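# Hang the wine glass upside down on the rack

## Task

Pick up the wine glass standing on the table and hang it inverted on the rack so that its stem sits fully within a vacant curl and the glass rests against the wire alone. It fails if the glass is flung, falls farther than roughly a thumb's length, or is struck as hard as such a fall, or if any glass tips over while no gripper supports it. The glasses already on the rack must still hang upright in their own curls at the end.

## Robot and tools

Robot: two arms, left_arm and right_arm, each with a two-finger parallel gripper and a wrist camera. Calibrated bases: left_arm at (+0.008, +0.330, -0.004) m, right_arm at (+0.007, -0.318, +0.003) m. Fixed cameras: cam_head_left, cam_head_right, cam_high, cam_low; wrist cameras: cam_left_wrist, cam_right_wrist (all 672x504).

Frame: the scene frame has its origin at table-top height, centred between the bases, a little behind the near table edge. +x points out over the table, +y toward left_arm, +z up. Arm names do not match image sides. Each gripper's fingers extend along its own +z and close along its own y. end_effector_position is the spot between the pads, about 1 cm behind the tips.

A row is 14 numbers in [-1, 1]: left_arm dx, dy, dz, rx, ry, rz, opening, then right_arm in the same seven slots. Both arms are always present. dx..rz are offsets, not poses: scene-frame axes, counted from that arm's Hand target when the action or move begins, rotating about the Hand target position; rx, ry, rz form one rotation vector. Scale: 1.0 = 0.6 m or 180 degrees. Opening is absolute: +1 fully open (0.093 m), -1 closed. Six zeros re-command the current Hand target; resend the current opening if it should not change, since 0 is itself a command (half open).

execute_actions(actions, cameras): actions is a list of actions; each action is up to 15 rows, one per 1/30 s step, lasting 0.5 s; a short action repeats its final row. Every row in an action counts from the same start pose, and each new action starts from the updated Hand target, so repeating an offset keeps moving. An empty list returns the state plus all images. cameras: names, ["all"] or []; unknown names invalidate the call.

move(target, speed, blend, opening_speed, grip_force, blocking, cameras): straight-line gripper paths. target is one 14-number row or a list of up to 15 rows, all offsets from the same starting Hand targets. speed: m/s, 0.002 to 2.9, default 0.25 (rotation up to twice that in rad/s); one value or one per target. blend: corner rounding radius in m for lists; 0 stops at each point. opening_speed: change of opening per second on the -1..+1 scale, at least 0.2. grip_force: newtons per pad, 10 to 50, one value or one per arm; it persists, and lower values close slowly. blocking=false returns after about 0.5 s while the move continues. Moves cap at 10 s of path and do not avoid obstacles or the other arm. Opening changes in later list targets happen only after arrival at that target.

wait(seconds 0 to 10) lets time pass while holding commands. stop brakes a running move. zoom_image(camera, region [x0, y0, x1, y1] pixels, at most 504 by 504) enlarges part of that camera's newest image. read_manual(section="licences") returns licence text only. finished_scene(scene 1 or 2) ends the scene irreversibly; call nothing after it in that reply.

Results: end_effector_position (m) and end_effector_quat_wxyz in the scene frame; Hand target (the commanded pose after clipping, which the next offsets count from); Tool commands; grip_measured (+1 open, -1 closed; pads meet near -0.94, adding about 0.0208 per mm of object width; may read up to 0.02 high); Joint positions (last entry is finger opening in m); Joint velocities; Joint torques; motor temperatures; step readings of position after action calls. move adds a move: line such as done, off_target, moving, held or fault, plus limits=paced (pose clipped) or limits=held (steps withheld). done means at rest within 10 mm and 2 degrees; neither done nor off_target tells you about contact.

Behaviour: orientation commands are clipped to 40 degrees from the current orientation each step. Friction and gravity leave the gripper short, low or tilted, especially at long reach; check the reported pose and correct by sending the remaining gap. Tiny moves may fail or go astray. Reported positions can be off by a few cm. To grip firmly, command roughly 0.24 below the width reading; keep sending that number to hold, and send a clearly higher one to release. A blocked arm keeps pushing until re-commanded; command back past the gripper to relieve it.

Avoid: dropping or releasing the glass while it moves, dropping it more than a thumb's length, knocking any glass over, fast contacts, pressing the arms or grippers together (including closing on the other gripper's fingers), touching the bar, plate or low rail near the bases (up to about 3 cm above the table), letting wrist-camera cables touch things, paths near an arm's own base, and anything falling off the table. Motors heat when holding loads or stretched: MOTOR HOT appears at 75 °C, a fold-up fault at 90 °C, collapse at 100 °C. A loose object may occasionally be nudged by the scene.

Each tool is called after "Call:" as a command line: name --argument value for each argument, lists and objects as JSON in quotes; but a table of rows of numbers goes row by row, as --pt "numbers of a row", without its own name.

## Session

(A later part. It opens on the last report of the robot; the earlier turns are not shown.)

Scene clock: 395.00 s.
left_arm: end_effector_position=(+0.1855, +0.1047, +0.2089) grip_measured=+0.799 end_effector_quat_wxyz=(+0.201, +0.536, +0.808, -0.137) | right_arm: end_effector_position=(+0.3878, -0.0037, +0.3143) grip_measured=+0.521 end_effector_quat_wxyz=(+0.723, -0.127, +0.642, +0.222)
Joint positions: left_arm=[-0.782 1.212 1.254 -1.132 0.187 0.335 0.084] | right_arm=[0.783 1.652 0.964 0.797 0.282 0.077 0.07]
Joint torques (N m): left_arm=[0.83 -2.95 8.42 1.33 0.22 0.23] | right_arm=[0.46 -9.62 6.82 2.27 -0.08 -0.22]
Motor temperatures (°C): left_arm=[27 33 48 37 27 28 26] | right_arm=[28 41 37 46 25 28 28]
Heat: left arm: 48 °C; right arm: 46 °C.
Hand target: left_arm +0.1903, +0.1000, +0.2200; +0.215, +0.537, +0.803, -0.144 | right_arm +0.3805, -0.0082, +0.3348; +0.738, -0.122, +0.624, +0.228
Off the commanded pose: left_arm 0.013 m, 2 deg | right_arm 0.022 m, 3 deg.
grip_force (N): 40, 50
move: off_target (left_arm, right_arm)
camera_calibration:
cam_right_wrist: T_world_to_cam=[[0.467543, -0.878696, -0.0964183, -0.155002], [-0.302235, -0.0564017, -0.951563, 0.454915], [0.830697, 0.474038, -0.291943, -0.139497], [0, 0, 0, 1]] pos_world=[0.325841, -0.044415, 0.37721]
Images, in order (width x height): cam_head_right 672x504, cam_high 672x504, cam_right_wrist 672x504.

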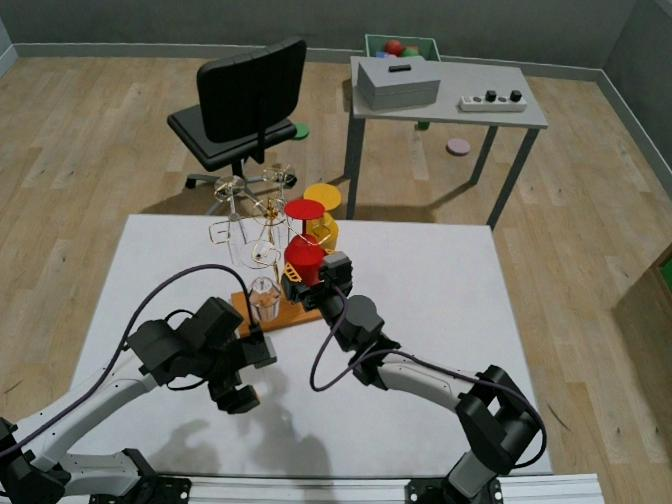

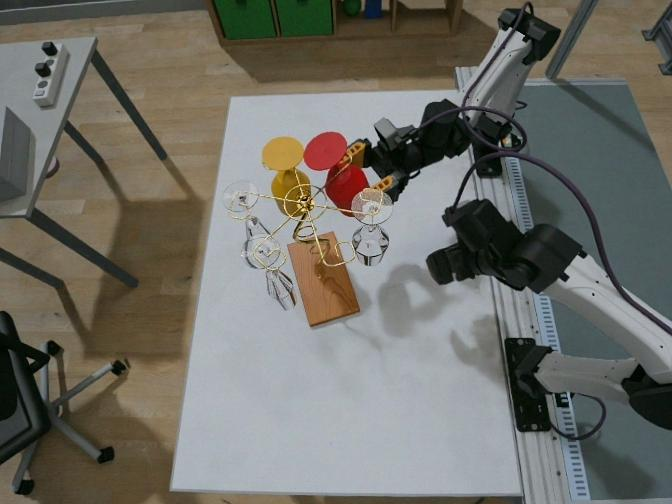

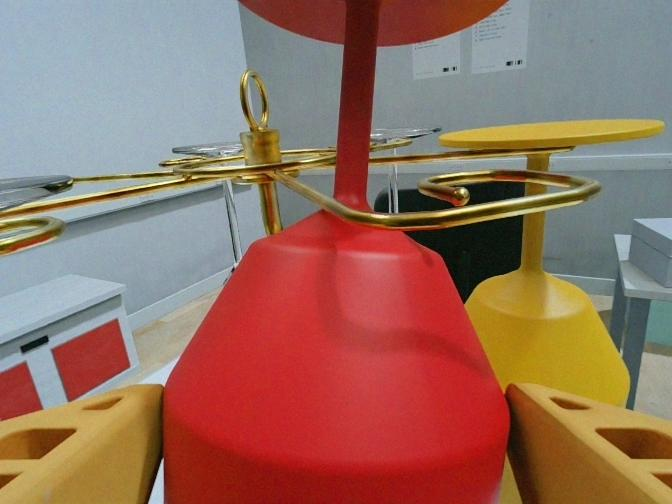

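Call:
move --target '[0,0,0,0,0,0,0.8,-0.006,-0.016,-0.010,0,0,0,0.2]' --speed 0.06 --cameras '["cam_high","cam_head_right","cam_right_wrist"]'

Call:
zoom_image --camera "cam_high" --region '[260, 90, 400, 220]'

Call:
zoom_image --camera "cam_head_right" --region '[220, 160, 380, 300]'

Scene clock: 406.50 s.
left_arm: end_effector_position=(+0.1855, +0.1047, +0.2089) grip_measured=+0.799 end_effector_quat_wxyz=(+0.201, +0.536, +0.808, -0.137) | right_arm: end_effector_position=(+0.3817, -0.0100, +0.3016) grip_measured=+0.521 end_effector_quat_wxyz=(+0.715, -0.131, +0.651, +0.217)
Joint positions: left_arm=[-0.782 1.212 1.254 -1.132 0.187 0.335 0.084] | right_arm=[0.783 1.627 0.911 0.797 0.283 0.077 0.07]
Joint torques (N m): left_arm=[0.81 -2.96 8.43 1.33 0.22 0.24] | right_arm=[-0.66 -9.5 6.68 2.55 -0.19 -0.23]
Heat: left arm: 48 °C; right arm: 47 °C.
Hand target: left_arm +0.1903, +0.1000, +0.2200; +0.215, +0.537, +0.803, -0.144 | right_arm +0.3768, -0.0178, +0.3288; +0.738, -0.122, +0.624, +0.228
Off the commanded pose: left_arm 0.013 m, 2 deg | right_arm 0.029 m, 4 deg.
grip_force (N): 40, 50
move: off_target (left_arm, right_arm)
camera_calibration:
cam_right_wrist: T_world_to_cam=[[0.46493, -0.88094, -0.0882345, -0.1604], [-0.320955, -0.0748255, -0.944134, 0.44531], [0.825123, 0.467276, -0.317531, -0.125394], [0, 0, 0, 1]] pos_world=[0.320965, -0.0493885, 0.366463]
Images, in order (width x height): cam_head_right 672x504, cam_high 672x504, cam_right_wrist 672x504.

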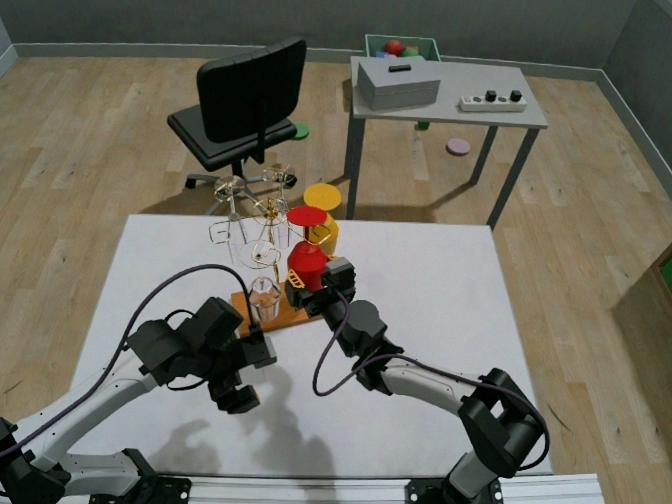

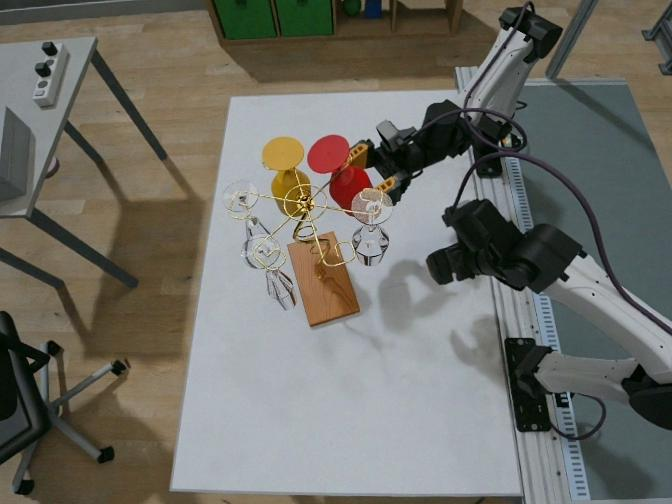

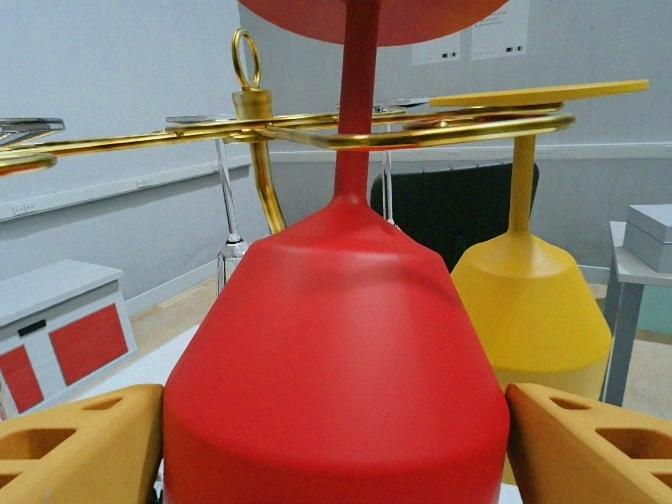

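Scaled by 3.600 from the camera's 672x504 image, which has a finer 960x720 frame.

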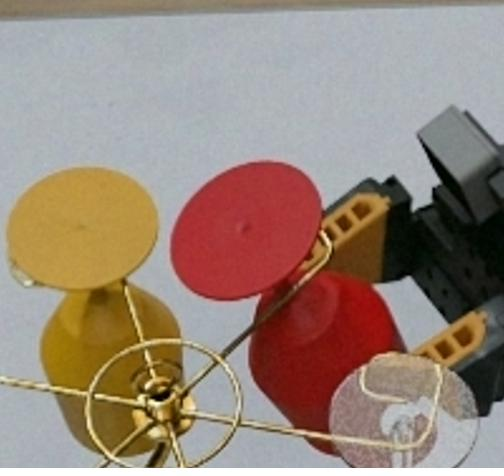

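Scaled by 3.150 from the camera's 672x504 image, which has a finer 960x720 frame.

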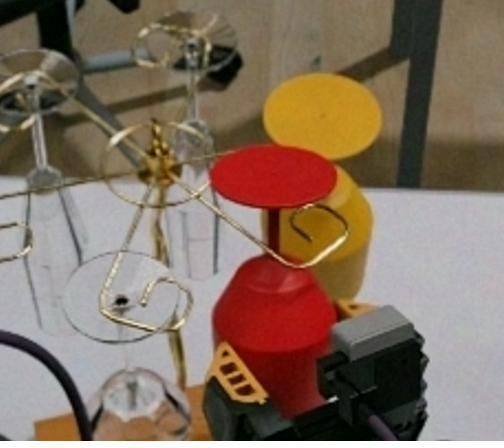

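Call:
move --target '[0,0,0,0,0,0,0.8,-0.0265,-0.028,0.004,0,0,0,0.2]' --speed 0.05 --cameras '["cam_high","cam_head_right","cam_right_wrist"]'

Call:
zoom_image --camera "cam_high" --region '[260, 90, 400, 220]'

Call:
zoom_image --camera "cam_head_right" --region '[220, 160, 380, 300]'

Scene clock: 414.07 s.
left_arm: end_effector_position=(+0.1855, +0.1047, +0.2089) grip_measured=+0.799 end_effector_quat_wxyz=(+0.201, +0.536, +0.808, -0.137) | right_arm: end_effector_position=(+0.3656, -0.0284, +0.3115) grip_measured=+0.521 end_effector_quat_wxyz=(+0.721, -0.126, +0.644, +0.220)
Joint positions: left_arm=[-0.782 1.212 1.254 -1.132 0.187 0.335 0.084] | right_arm=[0.778 1.528 0.836 0.795 0.283 0.077 0.07]
Joint torques (N m): left_arm=[0.84 -2.96 8.43 1.33 0.21 0.24] | right_arm=[-0.61 -8.42 6.63 2.38 -0.23 -0.21]
Heat: left arm: 49 °C; right arm: 47 °C.
Hand target: left_arm +0.1903, +0.1000, +0.2200; +0.215, +0.537, +0.803, -0.144 | right_arm +0.3609, -0.0346, +0.3311; +0.738, -0.122, +0.624, +0.228
Off the commanded pose: left_arm 0.013 m, 2 deg | right_arm 0.021 m, 3 deg.
grip_force (N): 40, 50
move: off_target (left_arm, right_arm)
camera_calibration:
cam_right_wrist: T_world_to_cam=[[0.462945, -0.881332, -0.0945238, -0.165558], [-0.306513, -0.0591133, -0.950029, 0.445144], [0.831704, 0.468784, -0.297506, -0.109003], [0, 0, 0, 1]] pos_world=[0.303745, -0.0684985, 0.374822]
Images, in order (width x height): cam_head_right 672x504, cam_high 672x504, cam_right_wrist 672x504.

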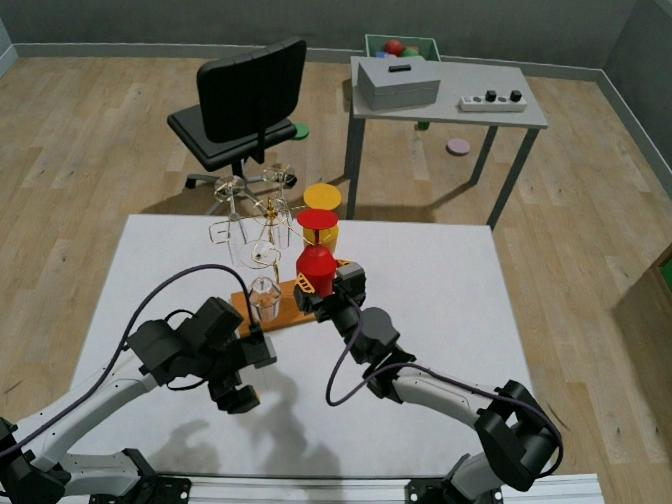

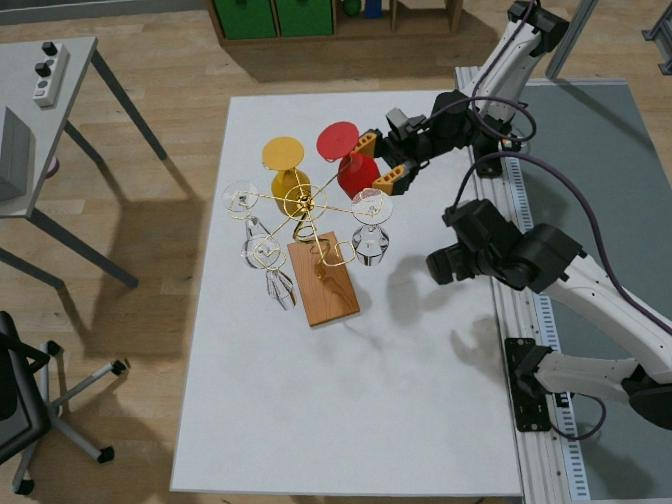

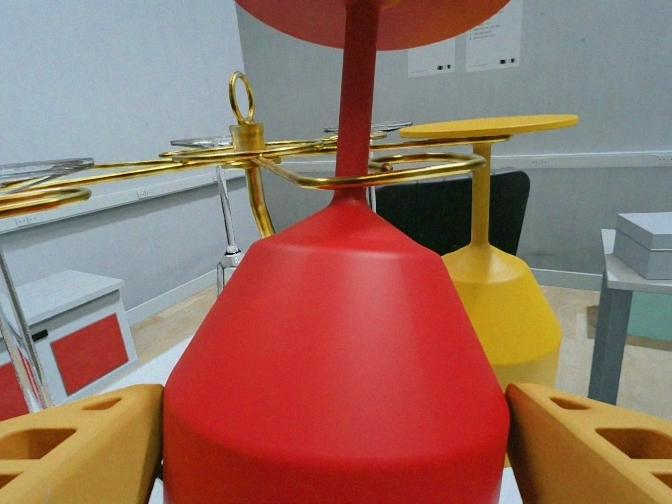

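Scaled by 3.600 from the camera's 672x504 image, which has a finer 960x720 frame.

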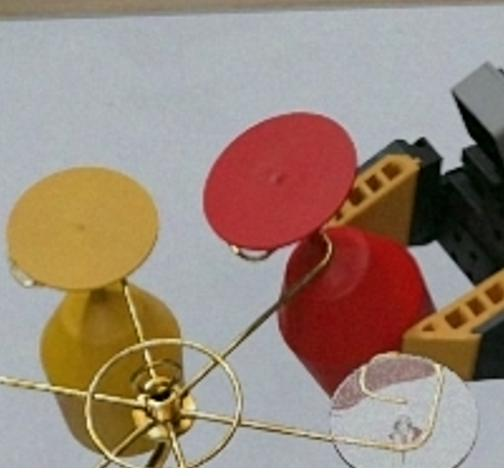

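Scaled by 3.150 from the camera's 672x504 image, which has a finer 960x720 frame.

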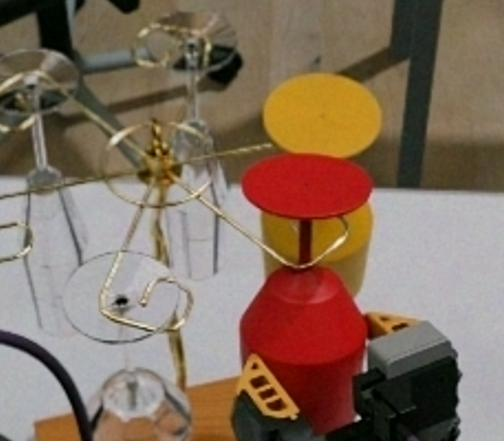

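Call:
move --target '[0,0,0,0,0,0,0.8,0.0235,0.0085,-0.002,0,-0.047,0,0.2]' --speed 0.04 --cameras '["cam_high","cam_head_right","cam_right_wrist","cam_low"]'

Call:
zoom_image --camera "cam_high" --region '[260, 90, 400, 220]'

Call:
zoom_image --camera "cam_head_right" --region '[220, 160, 380, 300]'

Scene clock: 425.70 s.
left_arm: end_effector_position=(+0.1855, +0.1047, +0.2089) grip_measured=+0.799 end_effector_quat_wxyz=(+0.201, +0.536, +0.808, -0.137) | right_arm: end_effector_position=(+0.3767, -0.0270, +0.3143) grip_measured=+0.521 end_effector_quat_wxyz=(+0.763, -0.142, +0.595, +0.210)
Joint positions: left_arm=[-0.782 1.212 1.254 -1.132 0.187 0.335 0.084] | right_arm=[0.747 1.63 0.823 1.028 0.233 -0.014 0.07]
Joint torques (N m): left_arm=[0.83 -2.97 8.43 1.33 0.21 0.24] | right_arm=[-0.68 -6.04 6.83 2.76 -0.29 -0.19]
Heat: left arm: 49 °C; right arm: 48 °C.
Hand target: left_arm +0.1903, +0.1000, +0.2200; +0.215, +0.537, +0.803, -0.144 | right_arm +0.3750, -0.0295, +0.3300; +0.782, -0.139, +0.568, +0.218
Off the commanded pose: left_arm 0.013 m, 2 deg | right_arm 0.016 m, 4 deg.
grip_force (N): 40, 50
move: off_target (left_arm, right_arm)
camera_calibration:
cam_right_wrist: T_world_to_cam=[[0.472299, -0.880991, -0.0280724, -0.193665], [-0.1769, -0.0635393, -0.982176, 0.412374], [0.863505, 0.468846, -0.185857, -0.165125], [0, 0, 0, 1]] pos_world=[0.307003, -0.0669971, 0.368898]
Images, in order (width x height): cam_head_right 672x504, cam_high 672x504, cam_low 672x504, cam_right_wrist 672x504.

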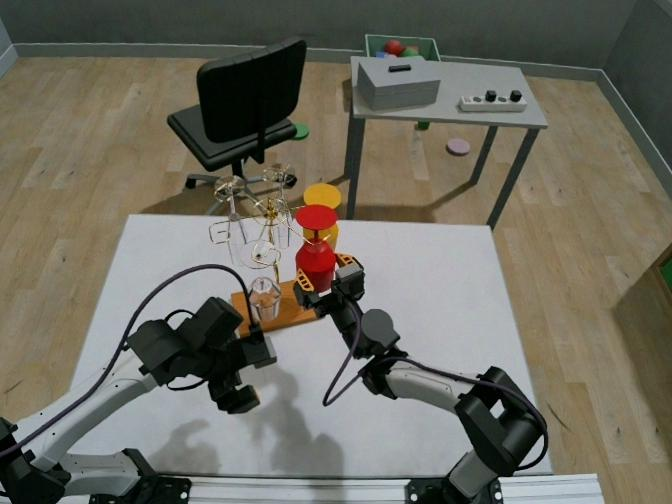

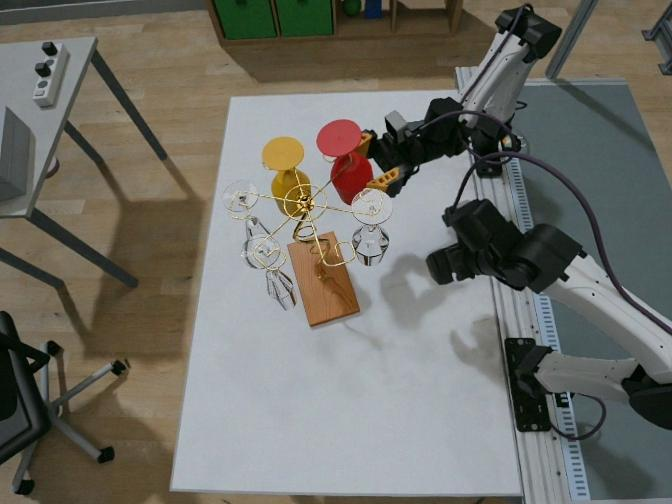

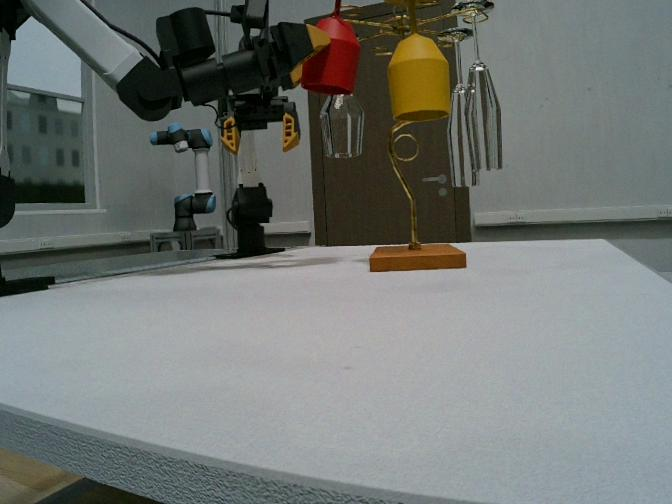

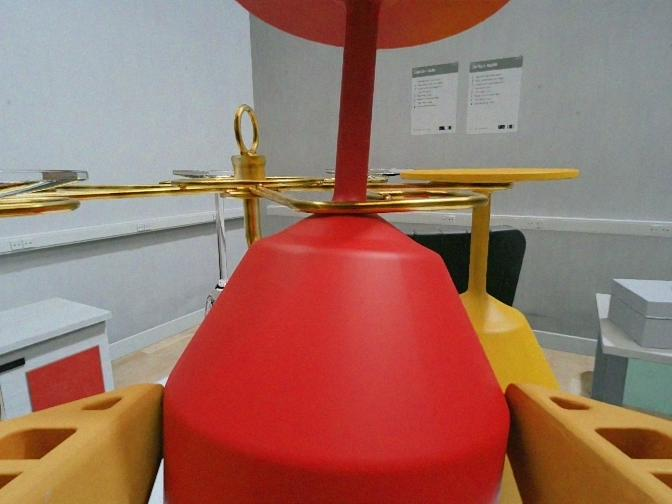

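Scaled by 3.600 from the camera's 672x504 image, which has a finer 960x720 frame.

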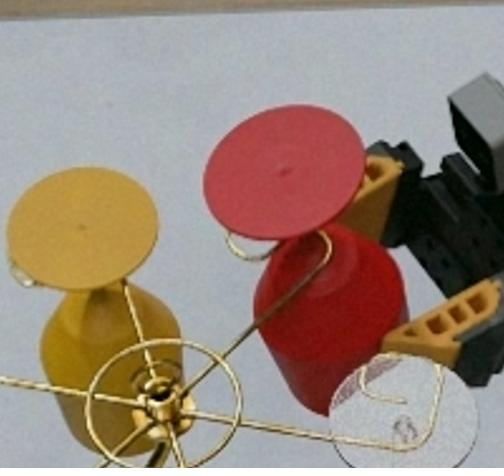

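Scaled by 3.150 from the camera's 672x504 image, which has a finer 960x720 frame.

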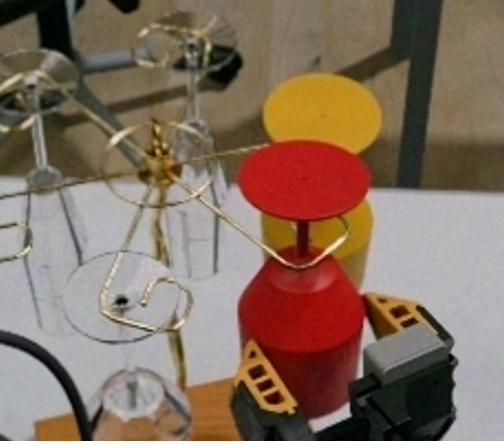

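Call:
move --target '[0,0,0,0,0,0,0.8,0.014,-0.001,-0.019,0,-0.047,0,0.2]' --speed 0.04 --cameras '["cam_high","cam_head_right","cam_right_wrist","cam_low"]'

Call:
zoom_image --camera "cam_high" --region '[260, 90, 400, 220]'

Call:
zoom_image --camera "cam_head_right" --region '[220, 160, 380, 300]'

Call:
zoom_image --camera "cam_low" --region '[240, 0, 520, 210]'

Scene clock: 435.67 s.
left_arm: end_effector_position=(+0.1855, +0.1047, +0.2089) grip_measured=+0.799 end_effector_quat_wxyz=(+0.201, +0.536, +0.808, -0.137) | right_arm: end_effector_position=(+0.3849, -0.0268, +0.3097) grip_measured=+0.521 end_effector_quat_wxyz=(+0.808, -0.156, +0.529, +0.205)
Joint positions: left_arm=[-0.782 1.212 1.254 -1.132 0.187 0.335 0.084] | right_arm=[0.712 1.787 0.812 1.343 0.161 -0.095 0.07]
Joint torques (N m): left_arm=[0.85 -2.96 8.44 1.33 0.22 0.24] | right_arm=[-0.73 -6.32 6.02 2.44 -0.29 -0.19]
Heat: left arm: 49 °C; right arm: 49 °C.
Hand target: left_arm +0.1903, +0.1000, +0.2200; +0.215, +0.537, +0.803, -0.144 | right_arm +0.3834, -0.0300, +0.3185; +0.821, -0.154, +0.509, +0.208
Off the commanded pose: left_arm 0.013 m, 2 deg | right_arm 0.010 m, 3 deg.
grip_force (N): 40, 50
move: off_target (left_arm, right_arm)
camera_calibration:
cam_right_wrist: T_world_to_cam=[[0.479924, -0.876525, 0.0371088, -0.220394], [-0.0145563, -0.0502484, -0.998631, 0.352349], [0.877189, 0.478727, -0.0368744, -0.22423], [0, 0, 0, 1]] pos_world=[0.307594, -0.0681312, 0.351776]
Images, in order (width x height): cam_head_right 672x504, cam_high 672x504, cam_low 672x504, cam_right_wrist 672x504.

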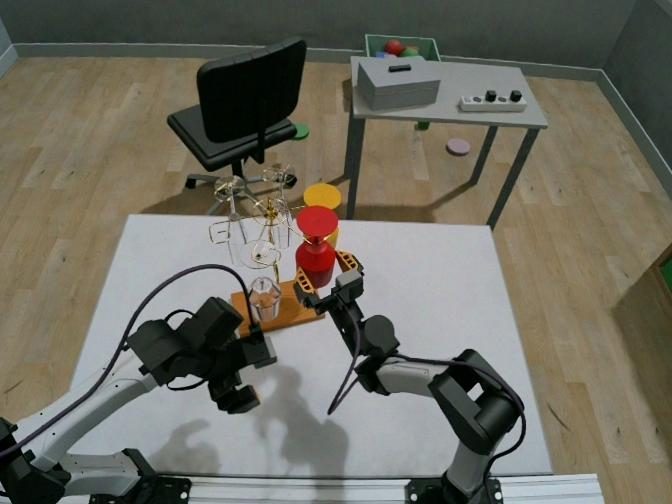

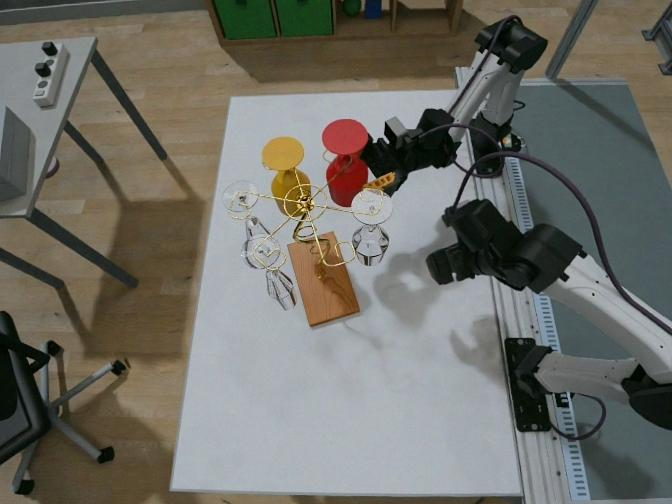

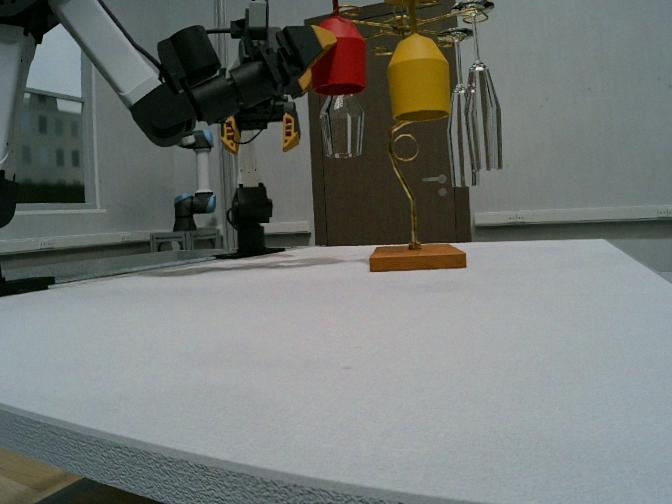

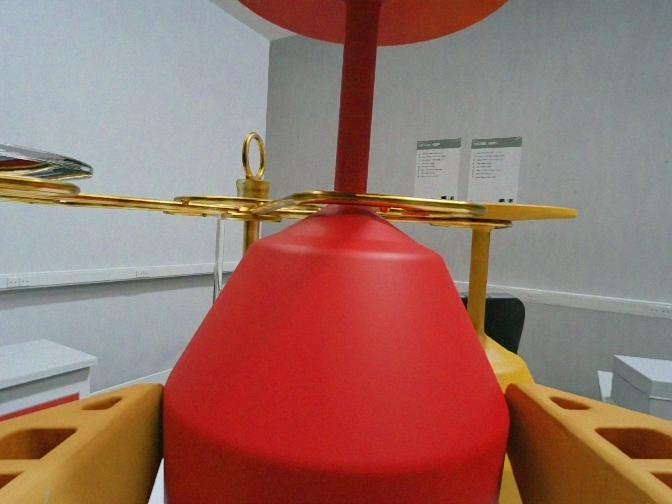

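Scaled by 3.600 from the camera's 672x504 image, which has a finer 960x720 frame.

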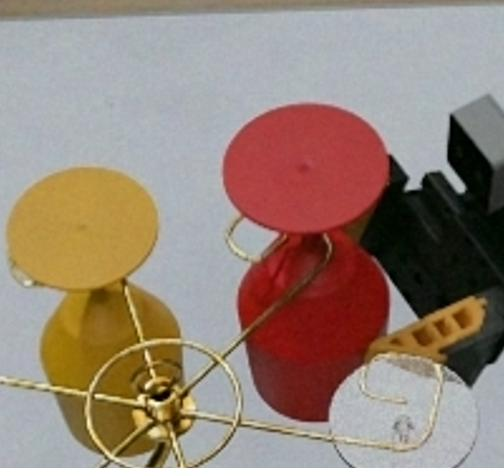

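Scaled by 3.150 from the camera's 672x504 image, which has a finer 960x720 frame.

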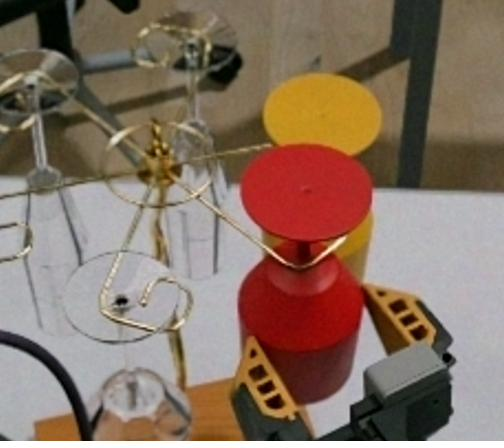

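Scaled by 1.800 from the camera's 672x504 image, which has a finer 960x720 frame.

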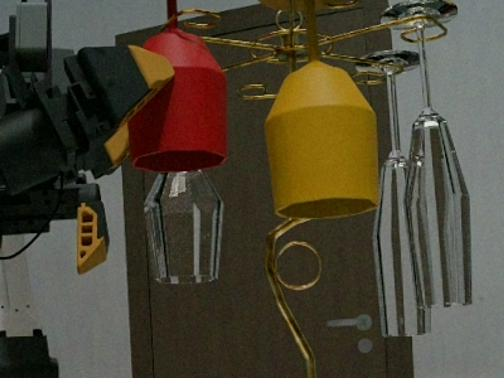

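Call:
move --target '[0,0,0,0,0,0,0.8,0,0,-0.030,0,0,0,0.2]' --speed 0.04 --cameras '["cam_high","cam_head_right","cam_right_wrist","cam_low"]'

Call:
zoom_image --camera "cam_high" --region '[260, 90, 400, 220]'

Call:
zoom_image --camera "cam_head_right" --region '[220, 160, 380, 300]'

Call:
zoom_image --camera "cam_low" --region '[240, 0, 520, 210]'

Scene clock: 443.63 s.
left_arm: end_effector_position=(+0.1855, +0.1047, +0.2089) grip_measured=+0.799 end_effector_quat_wxyz=(+0.201, +0.536, +0.808, -0.137) | right_arm: end_effector_position=(+0.3870, -0.0252, +0.2863) grip_measured=+0.521 end_effector_quat_wxyz=(+0.802, -0.161, +0.538, +0.202)
Joint positions: left_arm=[-0.782 1.212 1.254 -1.132 0.187 0.335 0.084] | right_arm=[0.712 1.84 0.786 1.398 0.16 -0.095 0.07]
Joint torques (N m): left_arm=[0.84 -2.96 8.43 1.33 0.22 0.24] | right_arm=[-0.61 -6.48 5.52 2.71 -0.28 -0.18]
Heat: left arm: 49 °C; right arm: 48 °C.
Hand target: left_arm +0.1903, +0.1000, +0.2200; +0.215, +0.537, +0.803, -0.144 | right_arm +0.3834, -0.0300, +0.3005; +0.821, -0.155, +0.508, +0.208
Off the commanded pose: left_arm 0.013 m, 2 deg | right_arm 0.015 m, 4 deg.
grip_force (N): 40, 50
move: off_target (left_arm, right_arm)
camera_calibration:
cam_right_wrist: T_world_to_cam=[[0.4806, -0.8759, 0.0426842, -0.221034], [-0.0334599, -0.0669543, -0.997195, 0.33549], [0.876301, 0.477824, -0.0614858, -0.220414], [0, 0, 0, 1]] pos_world=[0.310603, -0.0658225, 0.330431]
Images, in order (width x height): cam_head_right 672x504, cam_high 672x504, cam_low 672x504, cam_right_wrist 672x504.

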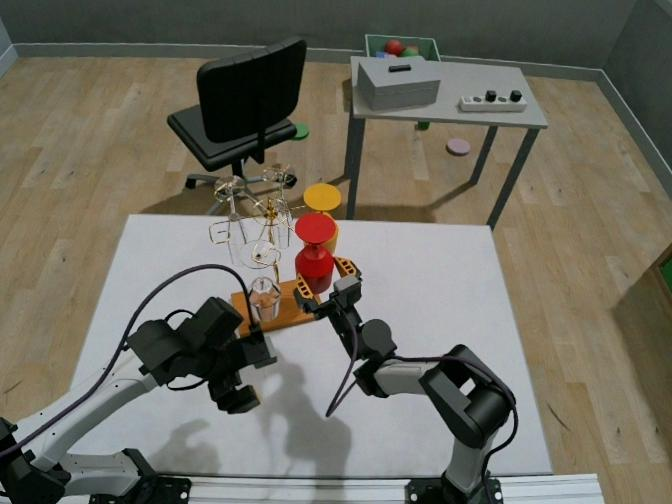

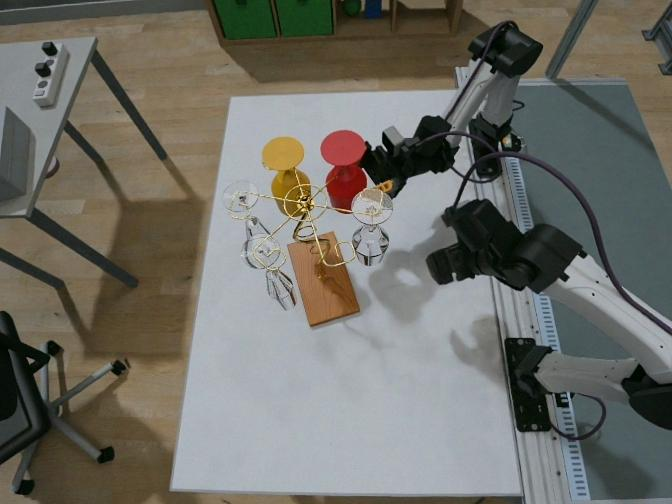

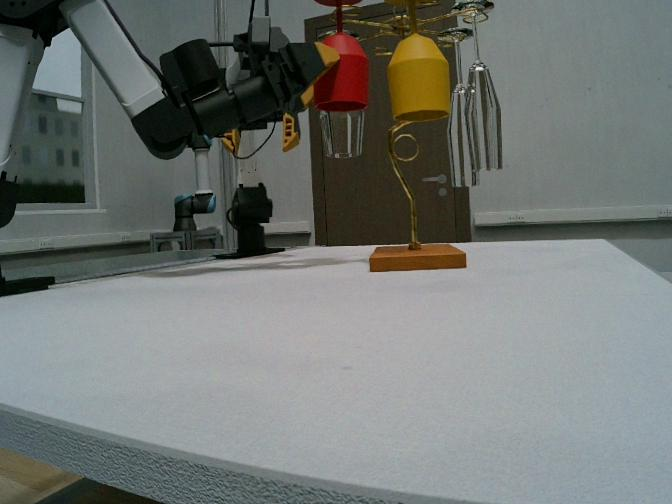

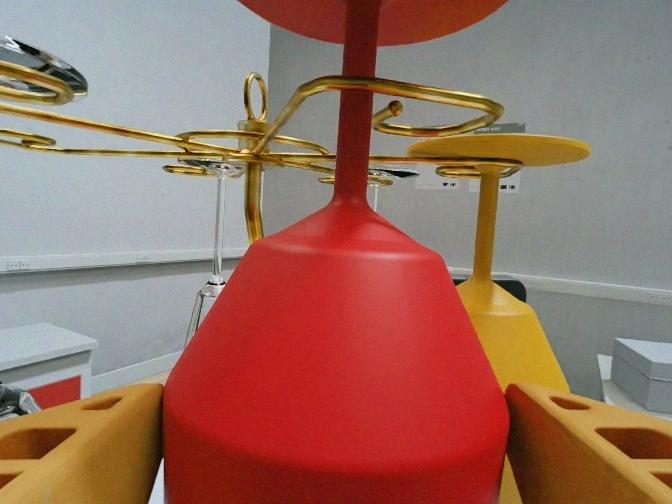

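Scaled by 3.600 from the camera's 672x504 image, which has a finer 960x720 frame.

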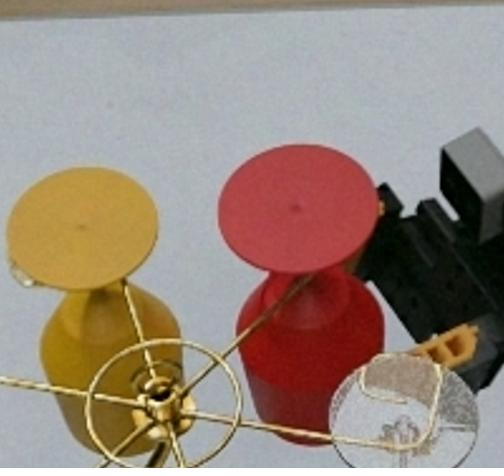

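Scaled by 3.150 from the camera's 672x504 image, which has a finer 960x720 frame.

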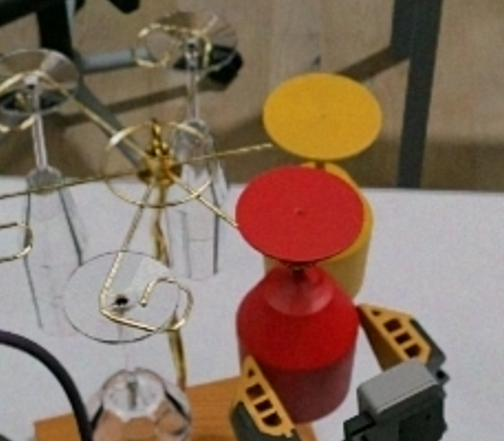

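Scaled by 1.800 from the camera's 672x504 image, which has a finer 960x720 frame.

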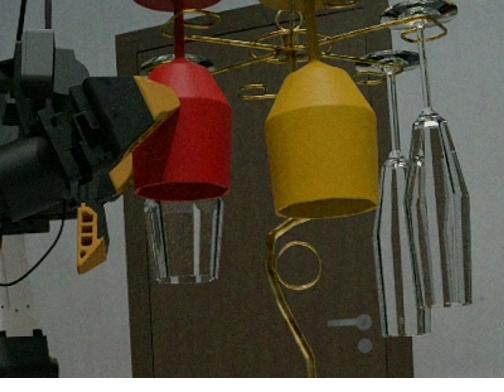

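Call:
move --target '[0,0,0,0,0,0,0.8,-0.003,-0.004,-0.030,0,-0.006,0,0.2]' --speed 0.03 --cameras '["cam_high","cam_head_right","cam_right_wrist","cam_low"]'

Call:
zoom_image --camera "cam_head_right" --region '[220, 160, 380, 300]'

Call:
zoom_image --camera "cam_low" --region '[240, 0, 520, 210]'

Scene clock: 448.27 s.
left_arm: end_effector_position=(+0.1855, +0.1047, +0.2089) grip_measured=+0.799 end_effector_quat_wxyz=(+0.201, +0.536, +0.808, -0.137) | right_arm: end_effector_position=(+0.3883, -0.0247, +0.2609) grip_measured=+0.521 end_effector_quat_wxyz=(+0.793, -0.172, +0.551, +0.196)
Joint positions: left_arm=[-0.782 1.212 1.254 -1.132 0.187 0.335 0.084] | right_arm=[0.709 1.889 0.755 1.439 0.153 -0.103 0.07]
Joint torques (N m): left_arm=[0.81 -2.96 8.43 1.33 0.22 0.24] | right_arm=[-0.65 -6.46 4.81 3.26 -0.27 -0.18]
Heat: left arm: 49 °C; right arm: 50 °C.
Hand target: left_arm +0.1903, +0.1000, +0.2200; +0.215, +0.537, +0.803, -0.144 | right_arm +0.3816, -0.0325, +0.2825; +0.826, -0.156, +0.501, +0.206
Off the commanded pose: left_arm 0.013 m, 2 deg | right_arm 0.024 m, 7 deg.
joint sent to its limit (right arm) — joint 4 (wrist pitch), upper limit. The joint targets still meet the commanded pose.
grip_force (N): 40, 50
move: off_target (left_arm, right_arm)
camera_calibration:
cam_right_wrist: T_world_to_cam=[[0.482533, -0.873805, 0.060219, -0.225312], [-0.0568813, -0.0998701, -0.993373, 0.317686], [0.874029, 0.47591, -0.0978938, -0.212952], [0, 0, 0, 1]] pos_world=[0.312917, -0.0638059, 0.308303]
Images, in order (width x height): cam_head_right 672x504, cam_high 672x504, cam_low 672x504, cam_right_wrist 672x504.

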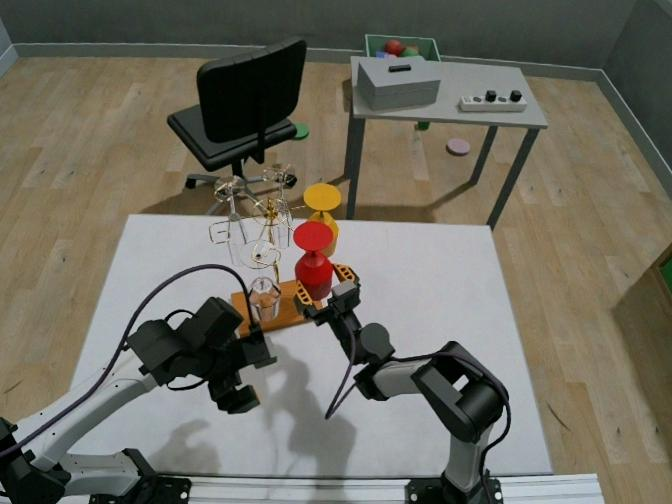

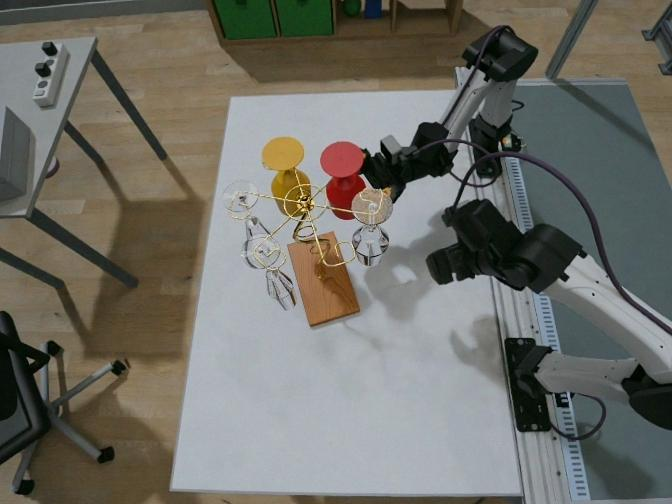

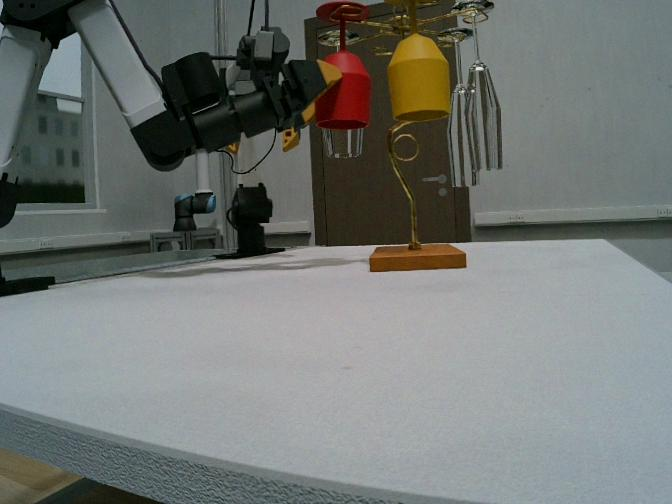

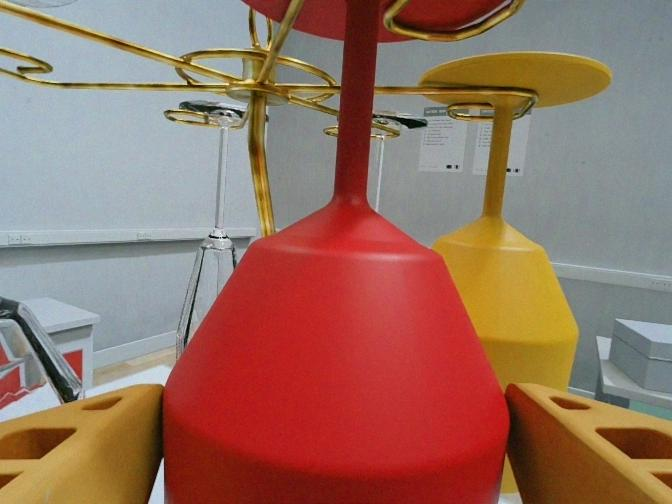

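Scaled by 3.150 from the camera's 672x504 image, which has a finer 960x720 frame.

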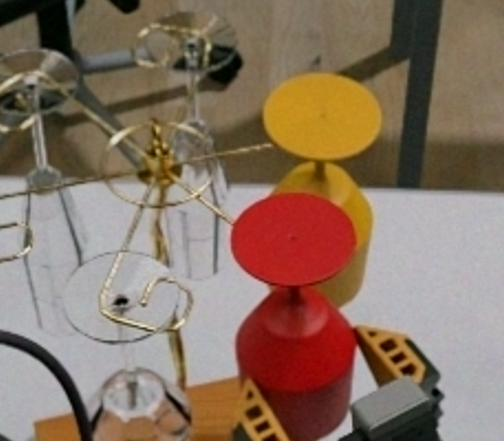

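Scaled by 1.800 from the camera's 672x504 image, which has a finer 960x720 frame.

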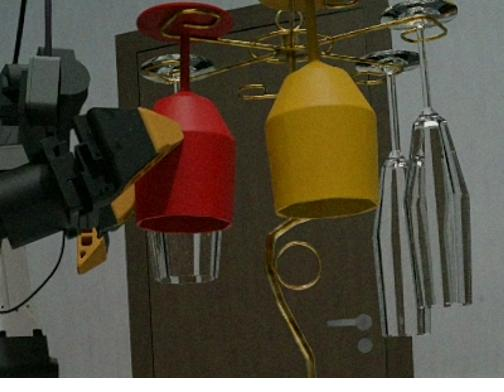

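Call:
zoom_image --camera "cam_right_wrist" --region '[210, 0, 560, 220]'

Call:
zoom_image --camera "cam_low" --region '[300, 0, 440, 80]'

Call:
zoom_image --camera "cam_high" --region '[260, 90, 400, 220]'

Scaled by 1.440 from the camera's 672x504 image, which has a finer 960x720 frame.

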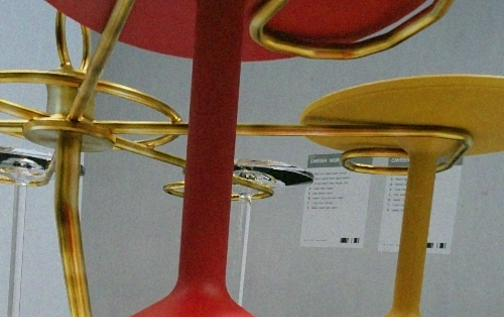

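Scaled by 3.600 from the camera's 672x504 image, which has a finer 960x720 frame.

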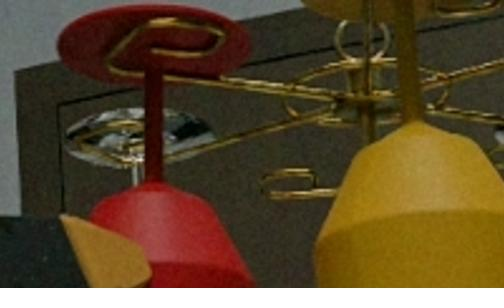

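Scaled by 3.600 from the camera's 672x504 image, which has a finer 960x720 frame.

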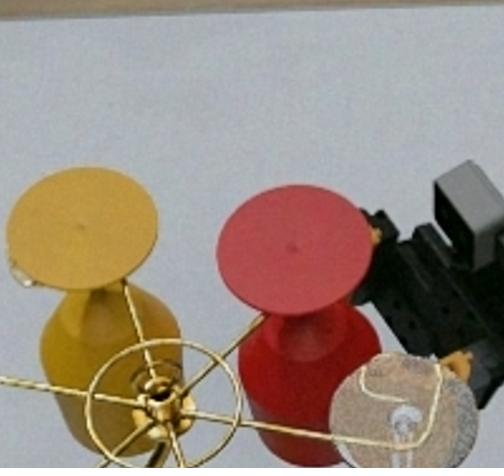

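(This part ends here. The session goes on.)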